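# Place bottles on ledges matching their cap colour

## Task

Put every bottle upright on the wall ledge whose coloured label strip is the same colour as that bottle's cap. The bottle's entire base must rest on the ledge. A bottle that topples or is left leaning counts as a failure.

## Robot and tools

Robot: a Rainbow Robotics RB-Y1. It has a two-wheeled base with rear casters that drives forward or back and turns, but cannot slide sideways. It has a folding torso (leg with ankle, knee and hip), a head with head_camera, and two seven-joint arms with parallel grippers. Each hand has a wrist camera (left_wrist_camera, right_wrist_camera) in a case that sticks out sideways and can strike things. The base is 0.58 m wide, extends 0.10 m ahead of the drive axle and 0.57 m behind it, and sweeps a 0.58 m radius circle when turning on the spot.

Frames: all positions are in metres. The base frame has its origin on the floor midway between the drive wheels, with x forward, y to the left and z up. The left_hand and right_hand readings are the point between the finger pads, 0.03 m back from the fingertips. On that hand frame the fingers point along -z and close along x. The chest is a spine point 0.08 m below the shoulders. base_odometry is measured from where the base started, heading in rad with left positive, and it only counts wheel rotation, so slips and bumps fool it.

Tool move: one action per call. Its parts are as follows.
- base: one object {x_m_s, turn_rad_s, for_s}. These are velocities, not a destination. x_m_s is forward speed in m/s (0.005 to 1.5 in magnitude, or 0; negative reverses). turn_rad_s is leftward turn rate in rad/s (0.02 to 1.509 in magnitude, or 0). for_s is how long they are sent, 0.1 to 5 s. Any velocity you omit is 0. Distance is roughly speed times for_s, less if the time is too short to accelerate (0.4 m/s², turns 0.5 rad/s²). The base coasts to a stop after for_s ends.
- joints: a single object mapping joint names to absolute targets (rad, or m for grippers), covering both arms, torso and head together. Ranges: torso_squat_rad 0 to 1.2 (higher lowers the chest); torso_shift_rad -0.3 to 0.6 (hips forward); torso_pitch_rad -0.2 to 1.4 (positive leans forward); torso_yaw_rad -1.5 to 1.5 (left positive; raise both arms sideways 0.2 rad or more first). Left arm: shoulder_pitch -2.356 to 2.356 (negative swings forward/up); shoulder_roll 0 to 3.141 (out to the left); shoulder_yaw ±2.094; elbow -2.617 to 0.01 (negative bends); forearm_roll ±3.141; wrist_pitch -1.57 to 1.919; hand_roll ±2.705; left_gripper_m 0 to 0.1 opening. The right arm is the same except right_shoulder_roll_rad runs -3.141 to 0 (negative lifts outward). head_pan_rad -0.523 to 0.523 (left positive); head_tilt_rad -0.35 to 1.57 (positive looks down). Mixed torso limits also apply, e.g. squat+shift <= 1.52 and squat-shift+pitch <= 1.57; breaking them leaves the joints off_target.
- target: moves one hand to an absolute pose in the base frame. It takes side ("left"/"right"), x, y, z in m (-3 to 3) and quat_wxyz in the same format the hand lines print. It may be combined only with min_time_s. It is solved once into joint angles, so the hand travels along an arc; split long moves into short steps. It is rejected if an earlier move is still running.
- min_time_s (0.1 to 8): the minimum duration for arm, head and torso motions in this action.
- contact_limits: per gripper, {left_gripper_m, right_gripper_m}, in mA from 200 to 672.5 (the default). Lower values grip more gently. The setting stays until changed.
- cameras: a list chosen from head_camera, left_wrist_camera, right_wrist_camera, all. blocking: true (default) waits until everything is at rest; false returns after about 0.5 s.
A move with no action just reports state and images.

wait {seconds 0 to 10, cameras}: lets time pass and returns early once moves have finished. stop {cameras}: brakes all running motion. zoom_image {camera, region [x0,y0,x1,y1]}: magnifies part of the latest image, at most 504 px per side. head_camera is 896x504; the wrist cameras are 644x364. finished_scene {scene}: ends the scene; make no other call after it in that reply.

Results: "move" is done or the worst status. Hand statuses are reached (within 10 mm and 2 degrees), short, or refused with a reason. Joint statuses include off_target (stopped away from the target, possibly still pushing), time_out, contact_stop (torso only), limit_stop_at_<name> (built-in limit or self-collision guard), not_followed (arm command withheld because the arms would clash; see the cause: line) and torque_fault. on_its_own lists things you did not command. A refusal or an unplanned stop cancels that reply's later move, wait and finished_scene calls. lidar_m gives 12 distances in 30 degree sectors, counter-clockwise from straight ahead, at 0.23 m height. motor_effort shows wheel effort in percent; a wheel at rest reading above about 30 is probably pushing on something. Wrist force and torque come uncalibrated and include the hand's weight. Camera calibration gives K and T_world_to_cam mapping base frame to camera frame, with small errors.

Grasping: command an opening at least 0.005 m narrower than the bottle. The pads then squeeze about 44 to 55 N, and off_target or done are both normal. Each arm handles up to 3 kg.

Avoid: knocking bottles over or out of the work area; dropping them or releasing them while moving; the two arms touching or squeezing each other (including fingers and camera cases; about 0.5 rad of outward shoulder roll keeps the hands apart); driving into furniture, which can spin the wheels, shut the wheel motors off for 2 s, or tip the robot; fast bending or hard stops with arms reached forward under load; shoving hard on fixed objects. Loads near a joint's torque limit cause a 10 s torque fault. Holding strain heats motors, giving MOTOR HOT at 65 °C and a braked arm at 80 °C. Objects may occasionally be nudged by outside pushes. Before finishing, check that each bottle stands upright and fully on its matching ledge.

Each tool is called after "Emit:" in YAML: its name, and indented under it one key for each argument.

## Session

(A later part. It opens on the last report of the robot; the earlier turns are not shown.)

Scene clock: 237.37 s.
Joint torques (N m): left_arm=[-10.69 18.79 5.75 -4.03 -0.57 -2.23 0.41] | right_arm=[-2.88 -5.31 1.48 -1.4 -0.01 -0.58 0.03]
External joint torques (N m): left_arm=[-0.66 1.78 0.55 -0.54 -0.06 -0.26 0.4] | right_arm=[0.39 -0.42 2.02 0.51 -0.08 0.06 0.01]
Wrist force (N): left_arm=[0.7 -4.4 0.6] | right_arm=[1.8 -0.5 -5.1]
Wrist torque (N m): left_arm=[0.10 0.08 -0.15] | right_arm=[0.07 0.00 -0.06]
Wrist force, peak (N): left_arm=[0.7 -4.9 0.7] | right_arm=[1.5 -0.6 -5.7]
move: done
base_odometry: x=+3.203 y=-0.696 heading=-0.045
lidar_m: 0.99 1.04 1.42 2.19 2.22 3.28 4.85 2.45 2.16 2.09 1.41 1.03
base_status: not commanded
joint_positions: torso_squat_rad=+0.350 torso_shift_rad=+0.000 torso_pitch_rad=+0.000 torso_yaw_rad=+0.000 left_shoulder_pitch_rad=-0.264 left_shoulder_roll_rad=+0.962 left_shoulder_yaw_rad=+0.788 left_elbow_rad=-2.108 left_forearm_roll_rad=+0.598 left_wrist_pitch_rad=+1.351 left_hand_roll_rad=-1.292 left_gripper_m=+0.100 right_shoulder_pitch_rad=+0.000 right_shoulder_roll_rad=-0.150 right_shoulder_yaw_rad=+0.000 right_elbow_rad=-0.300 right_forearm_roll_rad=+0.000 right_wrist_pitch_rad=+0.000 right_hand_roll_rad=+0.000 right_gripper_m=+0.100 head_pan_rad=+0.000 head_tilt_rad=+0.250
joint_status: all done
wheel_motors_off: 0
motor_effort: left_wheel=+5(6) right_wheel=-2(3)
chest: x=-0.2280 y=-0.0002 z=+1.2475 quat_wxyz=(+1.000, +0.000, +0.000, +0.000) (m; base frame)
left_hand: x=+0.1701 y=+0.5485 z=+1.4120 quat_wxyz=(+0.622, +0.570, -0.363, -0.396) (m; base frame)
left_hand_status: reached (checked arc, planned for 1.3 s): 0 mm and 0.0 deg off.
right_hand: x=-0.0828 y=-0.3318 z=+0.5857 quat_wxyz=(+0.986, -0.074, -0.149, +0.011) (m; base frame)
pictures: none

Emit:
move:
  joints: {"left_shoulder_pitch_rad": -0.48, "left_shoulder_roll_rad": 1.191, "left_shoulder_yaw_rad": 0.271, "left_elbow_rad": -1.452, "left_forearm_roll_rad": 0.578, "left_wrist_pitch_rad": 0.809, "left_hand_roll_rad": -1.174}
  min_time_s: 1.5

Emit:
move:
  joints: {"left_shoulder_pitch_rad": 0.031, "left_shoulder_roll_rad": 1.187, "left_shoulder_yaw_rad": 0.782, "left_elbow_rad": -2.107, "left_forearm_roll_rad": 0.675, "left_wrist_pitch_rad": 1.151, "left_hand_roll_rad": -1.009}
  min_time_s: 1.3
  blocking: false

Emit:
wait:
  seconds: 0.1

Emit:
wait:
  seconds: 0.1

Emit:
wait:
  seconds: 0.1

Emit:
wait:
  seconds: 0.1

Emit:
wait:
  seconds: 0.1

Emit:
wait:
  seconds: 0.5

Scene clock: 242.20 s.
Joint torques (N m): left_arm=[-15.62 21.04 6.9 -4.83 -0.7 -1.84 0.42] | right_arm=[-3.14 -5.26 1.3 -1.36 0.1 -0.7 0.02]
External joint torques (N m): left_arm=[-0.49 1.34 -1.79 0.56 -0.22 0.05 0.4] | right_arm=[0.13 -0.37 1.84 0.55 0.03 -0.06 0.01]
Wrist force (N): left_arm=[0.5 -4.5 0.4] | right_arm=[0.9 -0.3 -5.2]
Wrist torque (N m): left_arm=[0.12 0.07 -0.17] | right_arm=[0.09 -0.04 -0.04]
Wrist force, peak (N): left_arm=[0.5 -5.0 0.0] | right_arm=[2.1 -0.4 -6.0]
move: done
base_odometry: x=+3.203 y=-0.696 heading=-0.045
lidar_m: 0.99 1.03 1.41 2.20 2.22 3.28 4.85 2.45 2.16 2.09 1.41 1.03
base_status: not commanded
joint_positions: torso_squat_rad=+0.350 torso_shift_rad=+0.000 torso_pitch_rad=+0.000 torso_yaw_rad=+0.000 left_shoulder_pitch_rad=-0.480 left_shoulder_roll_rad=+1.191 left_shoulder_yaw_rad=+0.272 left_elbow_rad=-1.452 left_forearm_roll_rad=+0.578 left_wrist_pitch_rad=+0.809 left_hand_roll_rad=-1.174 left_gripper_m=+0.100 right_shoulder_pitch_rad=+0.000 right_shoulder_roll_rad=-0.150 right_shoulder_yaw_rad=+0.000 right_elbow_rad=-0.300 right_forearm_roll_rad=+0.000 right_wrist_pitch_rad=+0.000 right_hand_roll_rad=+0.000 right_gripper_m=+0.100 head_pan_rad=+0.000 head_tilt_rad=+0.250
joint_status: all done
wheel_motors_off: 0
motor_effort: left_wheel=+6(6) right_wheel=-2(4)
chest: x=-0.2280 y=-0.0002 z=+1.2475 quat_wxyz=(+1.000, +0.000, +0.000, +0.000) (m; base frame)
left_hand: x=+0.2984 y=+0.6083 z=+1.3891 quat_wxyz=(+0.621, +0.570, -0.364, -0.396) (m; base frame)
right_hand: x=-0.0828 y=-0.3318 z=+0.5857 quat_wxyz=(+0.986, -0.074, -0.149, +0.011) (m; base frame)
pictures: none

Scene clock: 242.70 s.
Joint torques (N m): left_arm=[-12.91 20.09 12.31 -6.46 -0.49 -1.76 0.82] | right_arm=[-3.09 -5.35 1.01 -1.52 0.04 -0.62 0.03]
External joint torques (N m): left_arm=[-0.24 0.22 3.32 -2.94 0.2 0.02 0.8] | right_arm=[0.18 -0.45 1.55 0.39 -0.02 0.02 0.02]
Wrist force (N): left_arm=[-0.5 -4.6 0.3] | right_arm=[1.3 -0.8 -5.1]
Wrist torque (N m): left_arm=[0.11 -0.01 -0.18] | right_arm=[0.11 -0.04 -0.03]
Wrist force, peak (N): left_arm=[0.3 -4.8 -0.1] | right_arm=[0.9 -0.8 -5.9]
move: moving
base_odometry: x=+3.203 y=-0.696 heading=-0.045
lidar_m: 0.99 1.03 1.41 2.20 2.22 3.27 4.84 2.45 2.16 2.09 1.40 1.03
base_status: not commanded
joint_positions: torso_squat_rad=+0.350 torso_shift_rad=+0.000 torso_pitch_rad=+0.000 torso_yaw_rad=+0.000 left_shoulder_pitch_rad=-0.298 left_shoulder_roll_rad=+1.190 left_shoulder_yaw_rad=+0.453 left_elbow_rad=-1.656 left_forearm_roll_rad=+0.616 left_wrist_pitch_rad=+0.941 left_hand_roll_rad=-1.110 left_gripper_m=+0.100 right_shoulder_pitch_rad=+0.000 right_shoulder_roll_rad=-0.150 right_shoulder_yaw_rad=+0.000 right_elbow_rad=-0.300 right_forearm_roll_rad=+0.000 right_wrist_pitch_rad=+0.000 right_hand_roll_rad=+0.000 right_gripper_m=+0.100 head_pan_rad=+0.000 head_tilt_rad=+0.250
joint_status: left_shoulder_pitch_rad moving; left_shoulder_roll_rad moving; left_shoulder_yaw_rad moving; left_elbow_rad moving; left_forearm_roll_rad moving; left_wrist_pitch_rad moving; left_hand_roll_rad moving
wheel_motors_off: 0
motor_effort: left_wheel=+6(6) right_wheel=-2(3)
chest: x=-0.2280 y=-0.0002 z=+1.2475 quat_wxyz=(+1.000, +0.000, +0.000, +0.000) (m; base frame)
left_hand: x=+0.2552 y=+0.6019 z=+1.3881 quat_wxyz=(+0.642, +0.552, -0.370, -0.383) (m; base frame)
right_hand: x=-0.0828 y=-0.3318 z=+0.5857 quat_wxyz=(+0.986, -0.074, -0.149, +0.011) (m; base frame)
pictures: none

Scene clock: 242.80 s.
Joint torques (N m): left_arm=[-10.58 19.68 11.42 -6.42 -0.22 -1.85 0.5] | right_arm=[-2.71 -5.24 1.2 -1.43 0.37 -0.56 -0.16]
External joint torques (N m): left_arm=[1.5 0.19 2.47 -3.27 0.51 -0.06 0.48] | right_arm=[0.56 -0.34 1.74 0.49 0.31 0.08 -0.17]
Wrist force (N): left_arm=[-0.1 -4.6 0.2] | right_arm=[1.2 -0.3 -5.7]
Wrist torque (N m): left_arm=[0.13 0.03 -0.18] | right_arm=[0.04 -0.02 -0.04]
Wrist force, peak (N): left_arm=[-0.2 -4.7 0.3] | right_arm=[1.2 -0.3 -5.7]
earlier move: moving
base_odometry: x=+3.203 y=-0.696 heading=-0.045
lidar_m: 0.99 1.03 1.41 2.20 2.22 3.27 4.85 2.45 2.16 2.09 1.41 1.04
base_status: not commanded
joint_positions: torso_squat_rad=+0.350 torso_shift_rad=+0.000 torso_pitch_rad=+0.000 torso_yaw_rad=+0.000 left_shoulder_pitch_rad=-0.244 left_shoulder_roll_rad=+1.190 left_shoulder_yaw_rad=+0.507 left_elbow_rad=-1.744 left_forearm_roll_rad=+0.624 left_wrist_pitch_rad=+0.969 left_hand_roll_rad=-1.097 left_gripper_m=+0.100 right_shoulder_pitch_rad=+0.000 right_shoulder_roll_rad=-0.150 right_shoulder_yaw_rad=+0.000 right_elbow_rad=-0.300 right_forearm_roll_rad=+0.000 right_wrist_pitch_rad=+0.000 right_hand_roll_rad=+0.000 right_gripper_m=+0.100 head_pan_rad=+0.000 head_tilt_rad=+0.250
joint_status: left_shoulder_pitch_rad moving; left_shoulder_roll_rad moving; left_shoulder_yaw_rad moving; left_elbow_rad moving; left_forearm_roll_rad moving; left_wrist_pitch_rad moving; left_hand_roll_rad moving
wheel_motors_off: 0
motor_effort: left_wheel=+5(6) right_wheel=-2(3)
chest: x=-0.2280 y=-0.0002 z=+1.2475 quat_wxyz=(+1.000, +0.000, +0.000, +0.000) (m; base frame)
left_hand: x=+0.2426 y=+0.5892 z=+1.3972 quat_wxyz=(+0.632, +0.557, -0.375, -0.387) (m; base frame)
right_hand: x=-0.0828 y=-0.3318 z=+0.5857 quat_wxyz=(+0.986, -0.074, -0.149, +0.011) (m; base frame)
wait: 0.10 s; no rest
pictures: none

Scene clock: 242.90 s.
Joint torques (N m): left_arm=[-10.14 18.99 12.39 -6.55 -0.26 -1.51 0.64] | right_arm=[-2.98 -5.52 0.79 -1.47 0.1 -0.77 -0.03]
External joint torques (N m): left_arm=[1.12 0.1 3.73 -1.53 0.28 0.43 0.63] | right_arm=[0.29 -0.62 1.33 0.44 0.03 -0.13 -0.05]
Wrist force (N): left_arm=[0.6 -4.1 0.7] | right_arm=[1.2 0.0 -5.1]
Wrist torque (N m): left_arm=[0.09 0.05 -0.19] | right_arm=[0.02 -0.08 -0.02]
Wrist force, peak (N): left_arm=[-0.2 -4.6 0.5] | right_arm=[1.2 -0.4 -5.5]
earlier move: moving
base_odometry: x=+3.203 y=-0.696 heading=-0.045
lidar_m: 0.99 1.02 1.41 2.20 2.22 3.28 4.85 2.45 2.15 2.09 1.41 1.03
base_status: not commanded
joint_positions: torso_squat_rad=+0.350 torso_shift_rad=+0.000 torso_pitch_rad=+0.000 torso_yaw_rad=+0.000 left_shoulder_pitch_rad=-0.191 left_shoulder_roll_rad=+1.189 left_shoulder_yaw_rad=+0.560 left_elbow_rad=-1.840 left_forearm_roll_rad=+0.631 left_wrist_pitch_rad=+0.998 left_hand_roll_rad=-1.083 left_gripper_m=+0.100 right_shoulder_pitch_rad=+0.000 right_shoulder_roll_rad=-0.150 right_shoulder_yaw_rad=+0.000 right_elbow_rad=-0.300 right_forearm_roll_rad=+0.000 right_wrist_pitch_rad=+0.000 right_hand_roll_rad=+0.000 right_gripper_m=+0.100 head_pan_rad=+0.000 head_tilt_rad=+0.250
joint_status: left_shoulder_pitch_rad moving; left_shoulder_roll_rad moving; left_shoulder_yaw_rad moving; left_elbow_rad moving; left_forearm_roll_rad moving; left_wrist_pitch_rad moving; left_hand_roll_rad moving
wheel_motors_off: 0
motor_effort: left_wheel=+5(6) right_wheel=-2(3)
chest: x=-0.2280 y=-0.0002 z=+1.2475 quat_wxyz=(+1.000, +0.000, +0.000, +0.000) (m; base frame)
left_hand: x=+0.2294 y=+0.5725 z=+1.4077 quat_wxyz=(+0.617, +0.565, -0.380, -0.394) (m; base frame)
right_hand: x=-0.0828 y=-0.3318 z=+0.5857 quat_wxyz=(+0.986, -0.074, -0.149, +0.011) (m; base frame)
wait: 0.10 s; no rest
pictures: none

Scene clock: 243.00 s.
Joint torques (N m): left_arm=[-8.05 16.75 10.9 -5.25 -0.1 -1.52 0.75] | right_arm=[-3.07 -4.5 1.63 -0.99 0.2 -0.55 -0.09]
External joint torques (N m): left_arm=[2.41 -2.62 2.15 -1.12 0.6 0.37 0.75] | right_arm=[0.2 0.4 2.17 0.93 0.13 0.09 -0.11]
Wrist force (N): left_arm=[1.1 -3.7 1.0] | right_arm=[1.1 -0.4 -5.4]
Wrist torque (N m): left_arm=[0.08 0.12 -0.18] | right_arm=[0.07 -0.02 -0.11]
Wrist force, peak (N): left_arm=[0.7 -4.4 0.7] | right_arm=[1.2 -0.3 -5.4]
earlier move: moving
base_odometry: x=+3.203 y=-0.696 heading=-0.045
lidar_m: 0.99 1.03 1.41 2.20 2.23 3.27 4.85 2.45 2.16 2.08 1.41 1.03
base_status: not commanded
joint_positions: torso_squat_rad=+0.350 torso_shift_rad=+0.000 torso_pitch_rad=+0.000 torso_yaw_rad=+0.000 left_shoulder_pitch_rad=-0.138 left_shoulder_roll_rad=+1.188 left_shoulder_yaw_rad=+0.614 left_elbow_rad=-1.924 left_forearm_roll_rad=+0.639 left_wrist_pitch_rad=+1.027 left_hand_roll_rad=-1.070 left_gripper_m=+0.100 right_shoulder_pitch_rad=+0.000 right_shoulder_roll_rad=-0.150 right_shoulder_yaw_rad=+0.000 right_elbow_rad=-0.300 right_forearm_roll_rad=+0.000 right_wrist_pitch_rad=+0.000 right_hand_roll_rad=+0.000 right_gripper_m=+0.100 head_pan_rad=+0.000 head_tilt_rad=+0.250
joint_status: left_shoulder_pitch_rad moving; left_shoulder_roll_rad moving; left_shoulder_yaw_rad moving; left_elbow_rad moving; left_forearm_roll_rad moving; left_wrist_pitch_rad moving; left_hand_roll_rad moving
wheel_motors_off: 0
motor_effort: left_wheel=+6(6) right_wheel=-3(3)
chest: x=-0.2280 y=-0.0002 z=+1.2475 quat_wxyz=(+1.000, +0.000, +0.000, +0.000) (m; base frame)
left_hand: x=+0.2156 y=+0.5601 z=+1.4143 quat_wxyz=(+0.608, +0.570, -0.382, -0.399) (m; base frame)
right_hand: x=-0.0828 y=-0.3318 z=+0.5857 quat_wxyz=(+0.986, -0.074, -0.149, +0.011) (m; base frame)
wait: 0.10 s; no rest
pictures: none

Scene clock: 243.10 s.
Joint torques (N m): left_arm=[-9.89 17.73 11.04 -4.91 -0.57 -1.61 0.84] | right_arm=[-2.87 -5.92 1.34 -1.41 0.01 -0.6 -0.1]
External joint torques (N m): left_arm=[0.23 -0.45 2.17 -0.81 0.14 0.33 0.83] | right_arm=[0.4 -1.15 1.89 0.5 -0.05 0.04 -0.11]
Wrist force (N): left_arm=[0.7 -4.0 1.0] | right_arm=[1.4 -0.2 -5.5]
Wrist torque (N m): left_arm=[0.06 0.07 -0.23] | right_arm=[0.09 0.00 -0.02]
Wrist force, peak (N): left_arm=[0.7 -5.0 0.6] | right_arm=[1.4 -0.2 -5.5]
earlier move: moving
base_odometry: x=+3.203 y=-0.696 heading=-0.045
lidar_m: 0.99 1.03 1.42 2.20 2.23 3.27 4.85 2.46 2.16 2.09 1.41 1.03
base_status: not commanded
joint_positions: torso_squat_rad=+0.350 torso_shift_rad=+0.000 torso_pitch_rad=+0.000 torso_yaw_rad=+0.000 left_shoulder_pitch_rad=-0.084 left_shoulder_roll_rad=+1.188 left_shoulder_yaw_rad=+0.667 left_elbow_rad=-1.991 left_forearm_roll_rad=+0.646 left_wrist_pitch_rad=+1.056 left_hand_roll_rad=-1.057 left_gripper_m=+0.100 right_shoulder_pitch_rad=+0.000 right_shoulder_roll_rad=-0.150 right_shoulder_yaw_rad=+0.000 right_elbow_rad=-0.300 right_forearm_roll_rad=+0.000 right_wrist_pitch_rad=+0.000 right_hand_roll_rad=+0.000 right_gripper_m=+0.100 head_pan_rad=+0.000 head_tilt_rad=+0.250
joint_status: left_shoulder_pitch_rad moving; left_shoulder_roll_rad moving; left_shoulder_yaw_rad moving; left_elbow_rad moving; left_forearm_roll_rad moving; left_wrist_pitch_rad moving; left_hand_roll_rad moving
wheel_motors_off: 0
motor_effort: left_wheel=+5(6) right_wheel=-2(3)
chest: x=-0.2280 y=-0.0002 z=+1.2475 quat_wxyz=(+1.000, +0.000, +0.000, +0.000) (m; base frame)
left_hand: x=+0.2015 y=+0.5530 z=+1.4179 quat_wxyz=(+0.604, +0.575, -0.379, -0.401) (m; base frame)
right_hand: x=-0.0828 y=-0.3318 z=+0.5857 quat_wxyz=(+0.986, -0.074, -0.149, +0.011) (m; base frame)
wait: 0.10 s; no rest
pictures: none

Scene clock: 243.20 s.
Joint torques (N m): left_arm=[-8.84 18.02 11.67 -4.11 -0.65 -1.26 0.72] | right_arm=[-2.66 -5.22 1.7 -1.71 0.01 -0.62 0.03]
External joint torques (N m): left_arm=[-0.79 0.16 1.85 -0.74 0.16 0.58 0.71] | right_arm=[0.61 -0.33 2.24 0.21 -0.06 0.02 0.02]
Wrist force (N): left_arm=[0.4 -4.1 0.9] | right_arm=[1.1 -0.5 -5.3]
Wrist torque (N m): left_arm=[0.11 0.07 -0.19] | right_arm=[0.04 -0.08 -0.03]
Wrist force, peak (N): left_arm=[0.6 -4.3 0.8] | right_arm=[0.5 -1.1 -5.6]
earlier move: moving
base_odometry: x=+3.203 y=-0.696 heading=-0.045
lidar_m: 0.99 1.03 1.42 2.20 2.22 3.28 4.85 2.46 2.15 2.09 1.41 1.03
base_status: not commanded
joint_positions: torso_squat_rad=+0.350 torso_shift_rad=+0.000 torso_pitch_rad=+0.000 torso_yaw_rad=+0.000 left_shoulder_pitch_rad=-0.033 left_shoulder_roll_rad=+1.188 left_shoulder_yaw_rad=+0.718 left_elbow_rad=-2.043 left_forearm_roll_rad=+0.654 left_wrist_pitch_rad=+1.084 left_hand_roll_rad=-1.044 left_gripper_m=+0.100 right_shoulder_pitch_rad=+0.000 right_shoulder_roll_rad=-0.150 right_shoulder_yaw_rad=+0.000 right_elbow_rad=-0.300 right_forearm_roll_rad=+0.000 right_wrist_pitch_rad=+0.000 right_hand_roll_rad=+0.000 right_gripper_m=+0.100 head_pan_rad=+0.000 head_tilt_rad=+0.250
joint_status: left_shoulder_pitch_rad moving; left_shoulder_roll_rad moving; left_shoulder_yaw_rad moving; left_elbow_rad moving; left_forearm_roll_rad moving; left_wrist_pitch_rad moving; left_hand_roll_rad moving
wheel_motors_off: 0
motor_effort: left_wheel=+6(6) right_wheel=-3(3)
chest: x=-0.2280 y=-0.0002 z=+1.2475 quat_wxyz=(+1.000, +0.000, +0.000, +0.000) (m; base frame)
left_hand: x=+0.1881 y=+0.5505 z=+1.4190 quat_wxyz=(+0.605, +0.578, -0.373, -0.400) (m; base frame)
right_hand: x=-0.0828 y=-0.3318 z=+0.5857 quat_wxyz=(+0.986, -0.074, -0.149, +0.011) (m; base frame)
wait: 0.10 s; no rest
pictures: none

Scene clock: 243.70 s.
Joint torques (N m): left_arm=[-8.26 17.75 9.03 -2.49 -0.95 -1.91 0.46] | right_arm=[-2.74 -4.89 1.07 -1.44 0.13 -0.52 -0.07]
External joint torques (N m): left_arm=[-0.12 0.27 0.54 -0.54 -0.02 -0.18 0.44] | right_arm=[0.54 0.01 1.61 0.48 0.07 0.11 -0.08]
Wrist force (N): left_arm=[0.6 -4.1 0.4] | right_arm=[1.0 -0.7 -5.3]
Wrist torque (N m): left_arm=[0.09 0.07 -0.16] | right_arm=[0.10 -0.08 -0.02]
Wrist force, peak (N): left_arm=[0.5 -4.5 0.8] | right_arm=[1.1 -0.5 -5.8]
earlier move: moving
base_odometry: x=+3.203 y=-0.696 heading=-0.045
lidar_m: 0.99 1.03 1.42 2.21 2.22 3.27 4.85 2.45 2.16 2.10 1.41 1.04
base_status: not commanded
joint_positions: torso_squat_rad=+0.350 torso_shift_rad=+0.000 torso_pitch_rad=+0.000 torso_yaw_rad=+0.000 left_shoulder_pitch_rad=+0.031 left_shoulder_roll_rad=+1.187 left_shoulder_yaw_rad=+0.782 left_elbow_rad=-2.107 left_forearm_roll_rad=+0.675 left_wrist_pitch_rad=+1.151 left_hand_roll_rad=-1.009 left_gripper_m=+0.100 right_shoulder_pitch_rad=+0.000 right_shoulder_roll_rad=-0.150 right_shoulder_yaw_rad=+0.000 right_elbow_rad=-0.300 right_forearm_roll_rad=+0.000 right_wrist_pitch_rad=+0.000 right_hand_roll_rad=+0.000 right_gripper_m=+0.100 head_pan_rad=+0.000 head_tilt_rad=+0.250
joint_status: left_shoulder_pitch_rad moving; left_shoulder_roll_rad moving; left_shoulder_yaw_rad moving; left_elbow_rad moving; left_forearm_roll_rad moving; left_wrist_pitch_rad moving; left_hand_roll_rad moving
wheel_motors_off: 0
motor_effort: left_wheel=+6(6) right_wheel=-2(3)
chest: x=-0.2280 y=-0.0002 z=+1.2475 quat_wxyz=(+1.000, +0.000, +0.000, +0.000) (m; base frame)
left_hand: x=+0.1702 y=+0.5486 z=+1.4128 quat_wxyz=(+0.621, +0.571, -0.363, -0.396) (m; base frame)
right_hand: x=-0.0828 y=-0.3318 z=+0.5857 quat_wxyz=(+0.986, -0.074, -0.149, +0.011) (m; base frame)
wait: 0.50 s; no rest
pictures: none

Emit:
move:
  target: {"side": "left", "x": 0.25, "y": 0.2, "z": 1.4, "quat_wxyz": [0.34041, 0.31194, -0.59924, -0.65394]}
  min_time_s: 1.5

Emit:
move:
  target: {"side": "left", "x": 0.3, "y": 0.03, "z": 1.42, "quat_wxyz": [0.0, 0.0, -0.7071, -0.7071]}
  min_time_s: 1.5
  cameras: ["head_camera"]

Emit:
zoom_image:
  camera: "head_camera"
  region: [200, 100, 704, 480]

Scene clock: 247.37 s.
Joint torques (N m): left_arm=[-14.59 14.15 8.81 0.24 -0.37 -1.92 0.18] | right_arm=[-3.01 -5.46 1.1 -1.35 0.07 -0.53 0.09]
External joint torques (N m): left_arm=[-0.2 2.08 -1.44 0.76 -0.13 0.06 0.17] | right_arm=[0.26 -0.57 1.64 0.56 0 0.11 0.08]
Wrist force (N): left_arm=[0.4 -4.4 0.6] | right_arm=[1.4 -0.3 -4.9]
Wrist torque (N m): left_arm=[0.12 0.06 -0.03] | right_arm=[0.04 -0.07 -0.04]
Wrist force, peak (N): left_arm=[0.8 -5.0 -0.4] | right_arm=[1.3 -0.4 -6.3]
earlier move: done
move: done
base_odometry: x=+3.203 y=-0.696 heading=-0.045
lidar_m: 0.99 1.02 1.41 2.20 2.22 3.27 4.85 2.45 2.16 2.09 1.42 1.03
base_status: not commanded
joint_positions: torso_squat_rad=+0.350 torso_shift_rad=+0.000 torso_pitch_rad=+0.000 torso_yaw_rad=+0.000 left_shoulder_pitch_rad=-0.568 left_shoulder_roll_rad=+1.231 left_shoulder_yaw_rad=-0.006 left_elbow_rad=-2.076 left_forearm_roll_rad=+1.303 left_wrist_pitch_rad=+0.698 left_hand_roll_rad=-1.316 left_gripper_m=+0.100 right_shoulder_pitch_rad=+0.000 right_shoulder_roll_rad=-0.150 right_shoulder_yaw_rad=+0.000 right_elbow_rad=-0.300 right_forearm_roll_rad=+0.000 right_wrist_pitch_rad=+0.000 right_hand_roll_rad=+0.000 right_gripper_m=+0.100 head_pan_rad=+0.000 head_tilt_rad=+0.250
joint_status: all done
wheel_motors_off: 0
motor_effort: left_wheel=+6(6) right_wheel=-3(3)
chest: x=-0.2280 y=-0.0002 z=+1.2475 quat_wxyz=(+1.000, +0.000, +0.000, +0.000) (m; base frame)
left_hand: x=+0.2495 y=+0.2001 z=+1.4003 quat_wxyz=(+0.339, +0.312, -0.600, -0.654) (m; base frame)
left_hand_status: reached (checked arc, planned for 1.5 s): 1 mm and 0.2 deg off.
right_hand: x=-0.0828 y=-0.3318 z=+0.5857 quat_wxyz=(+0.986, -0.074, -0.149, +0.011) (m; base frame)
pictures: none

Scene clock: 249.23 s.
Joint torques (N m): left_arm=[-26.08 11.09 3.05 -8.1 1.4 -1.13 0.57] | right_arm=[-3.32 -5.58 1.58 -1.26 -0.03 -0.53 0.09]
External joint torques (N m): left_arm=[-0.29 1.79 1.28 0.54 -0.45 -0.28 0.56] | right_arm=[-0.05 -0.69 2.13 0.65 -0.09 0.11 0.07]
Wrist force (N): left_arm=[0.2 -4.4 0.8] | right_arm=[1.0 -0.6 -5.4]
Wrist torque (N m): left_arm=[0.12 0.04 -0.04] | right_arm=[0.06 -0.08 -0.02]
Wrist force, peak (N): left_arm=[0.5 -5.2 0.4] | right_arm=[1.1 -1.2 -5.8]
move: done
base_odometry: x=+3.203 y=-0.696 heading=-0.045
lidar_m: 0.99 1.03 1.41 2.21 2.22 3.27 4.85 2.45 2.16 2.10 1.40 1.03
base_status: not commanded
joint_positions: torso_squat_rad=+0.350 torso_shift_rad=+0.000 torso_pitch_rad=+0.000 torso_yaw_rad=+0.000 left_shoulder_pitch_rad=-1.488 left_shoulder_roll_rad=+0.396 left_shoulder_yaw_rad=+0.376 left_elbow_rad=-0.491 left_forearm_roll_rad=+1.572 left_wrist_pitch_rad=+1.623 left_hand_roll_rad=-2.705 left_gripper_m=+0.100 right_shoulder_pitch_rad=+0.000 right_shoulder_roll_rad=-0.150 right_shoulder_yaw_rad=+0.000 right_elbow_rad=-0.300 right_forearm_roll_rad=+0.000 right_wrist_pitch_rad=+0.000 right_hand_roll_rad=+0.000 right_gripper_m=+0.100 head_pan_rad=+0.000 head_tilt_rad=+0.250
joint_status: all done
wheel_motors_off: 0
motor_effort: left_wheel=+5(6) right_wheel=-4(4)
chest: x=-0.2280 y=-0.0003 z=+1.2475 quat_wxyz=(+1.000, +0.000, +0.000, +0.000) (m; base frame)
left_hand: x=+0.2993 y=+0.0296 z=+1.4203 quat_wxyz=(+0.011, +0.007, -0.708, -0.707) (m; base frame)
left_hand_status: reached (checked arc, as near as the solve gets, planned for 1.5 s): 1 mm and 1.5 deg off.
right_hand: x=-0.0829 y=-0.3319 z=+0.5857 quat_wxyz=(+0.986, -0.074, -0.149, +0.011) (m; base frame)
pictures: head_camera
camera_calibration:
head_camera: T_world_to_cam=[[-0.0303503, -0.999323, 0.020788, -0.0320407], [-0.211773, -0.0138965, -0.97722, 1.42939], [0.976847, -0.0340613, -0.211208, 0.450054], [0, 0, 0, 1]] pos_world=[-0.1379, 0.0031739, 1.49255]

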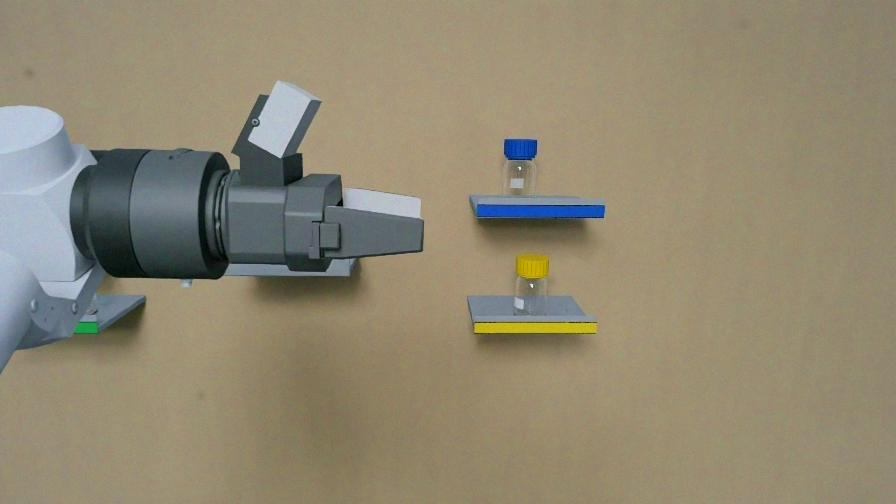

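Scaled by 1.000.

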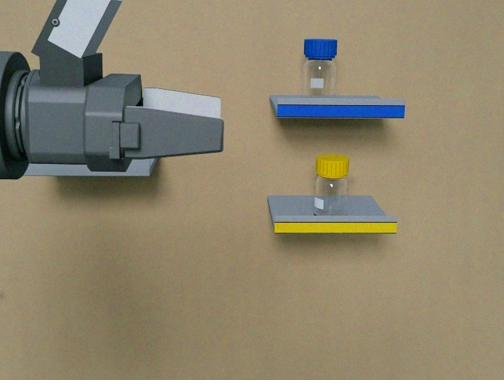

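Emit:
finished_scene:
  scene: 1

The scene is finished: the task was done.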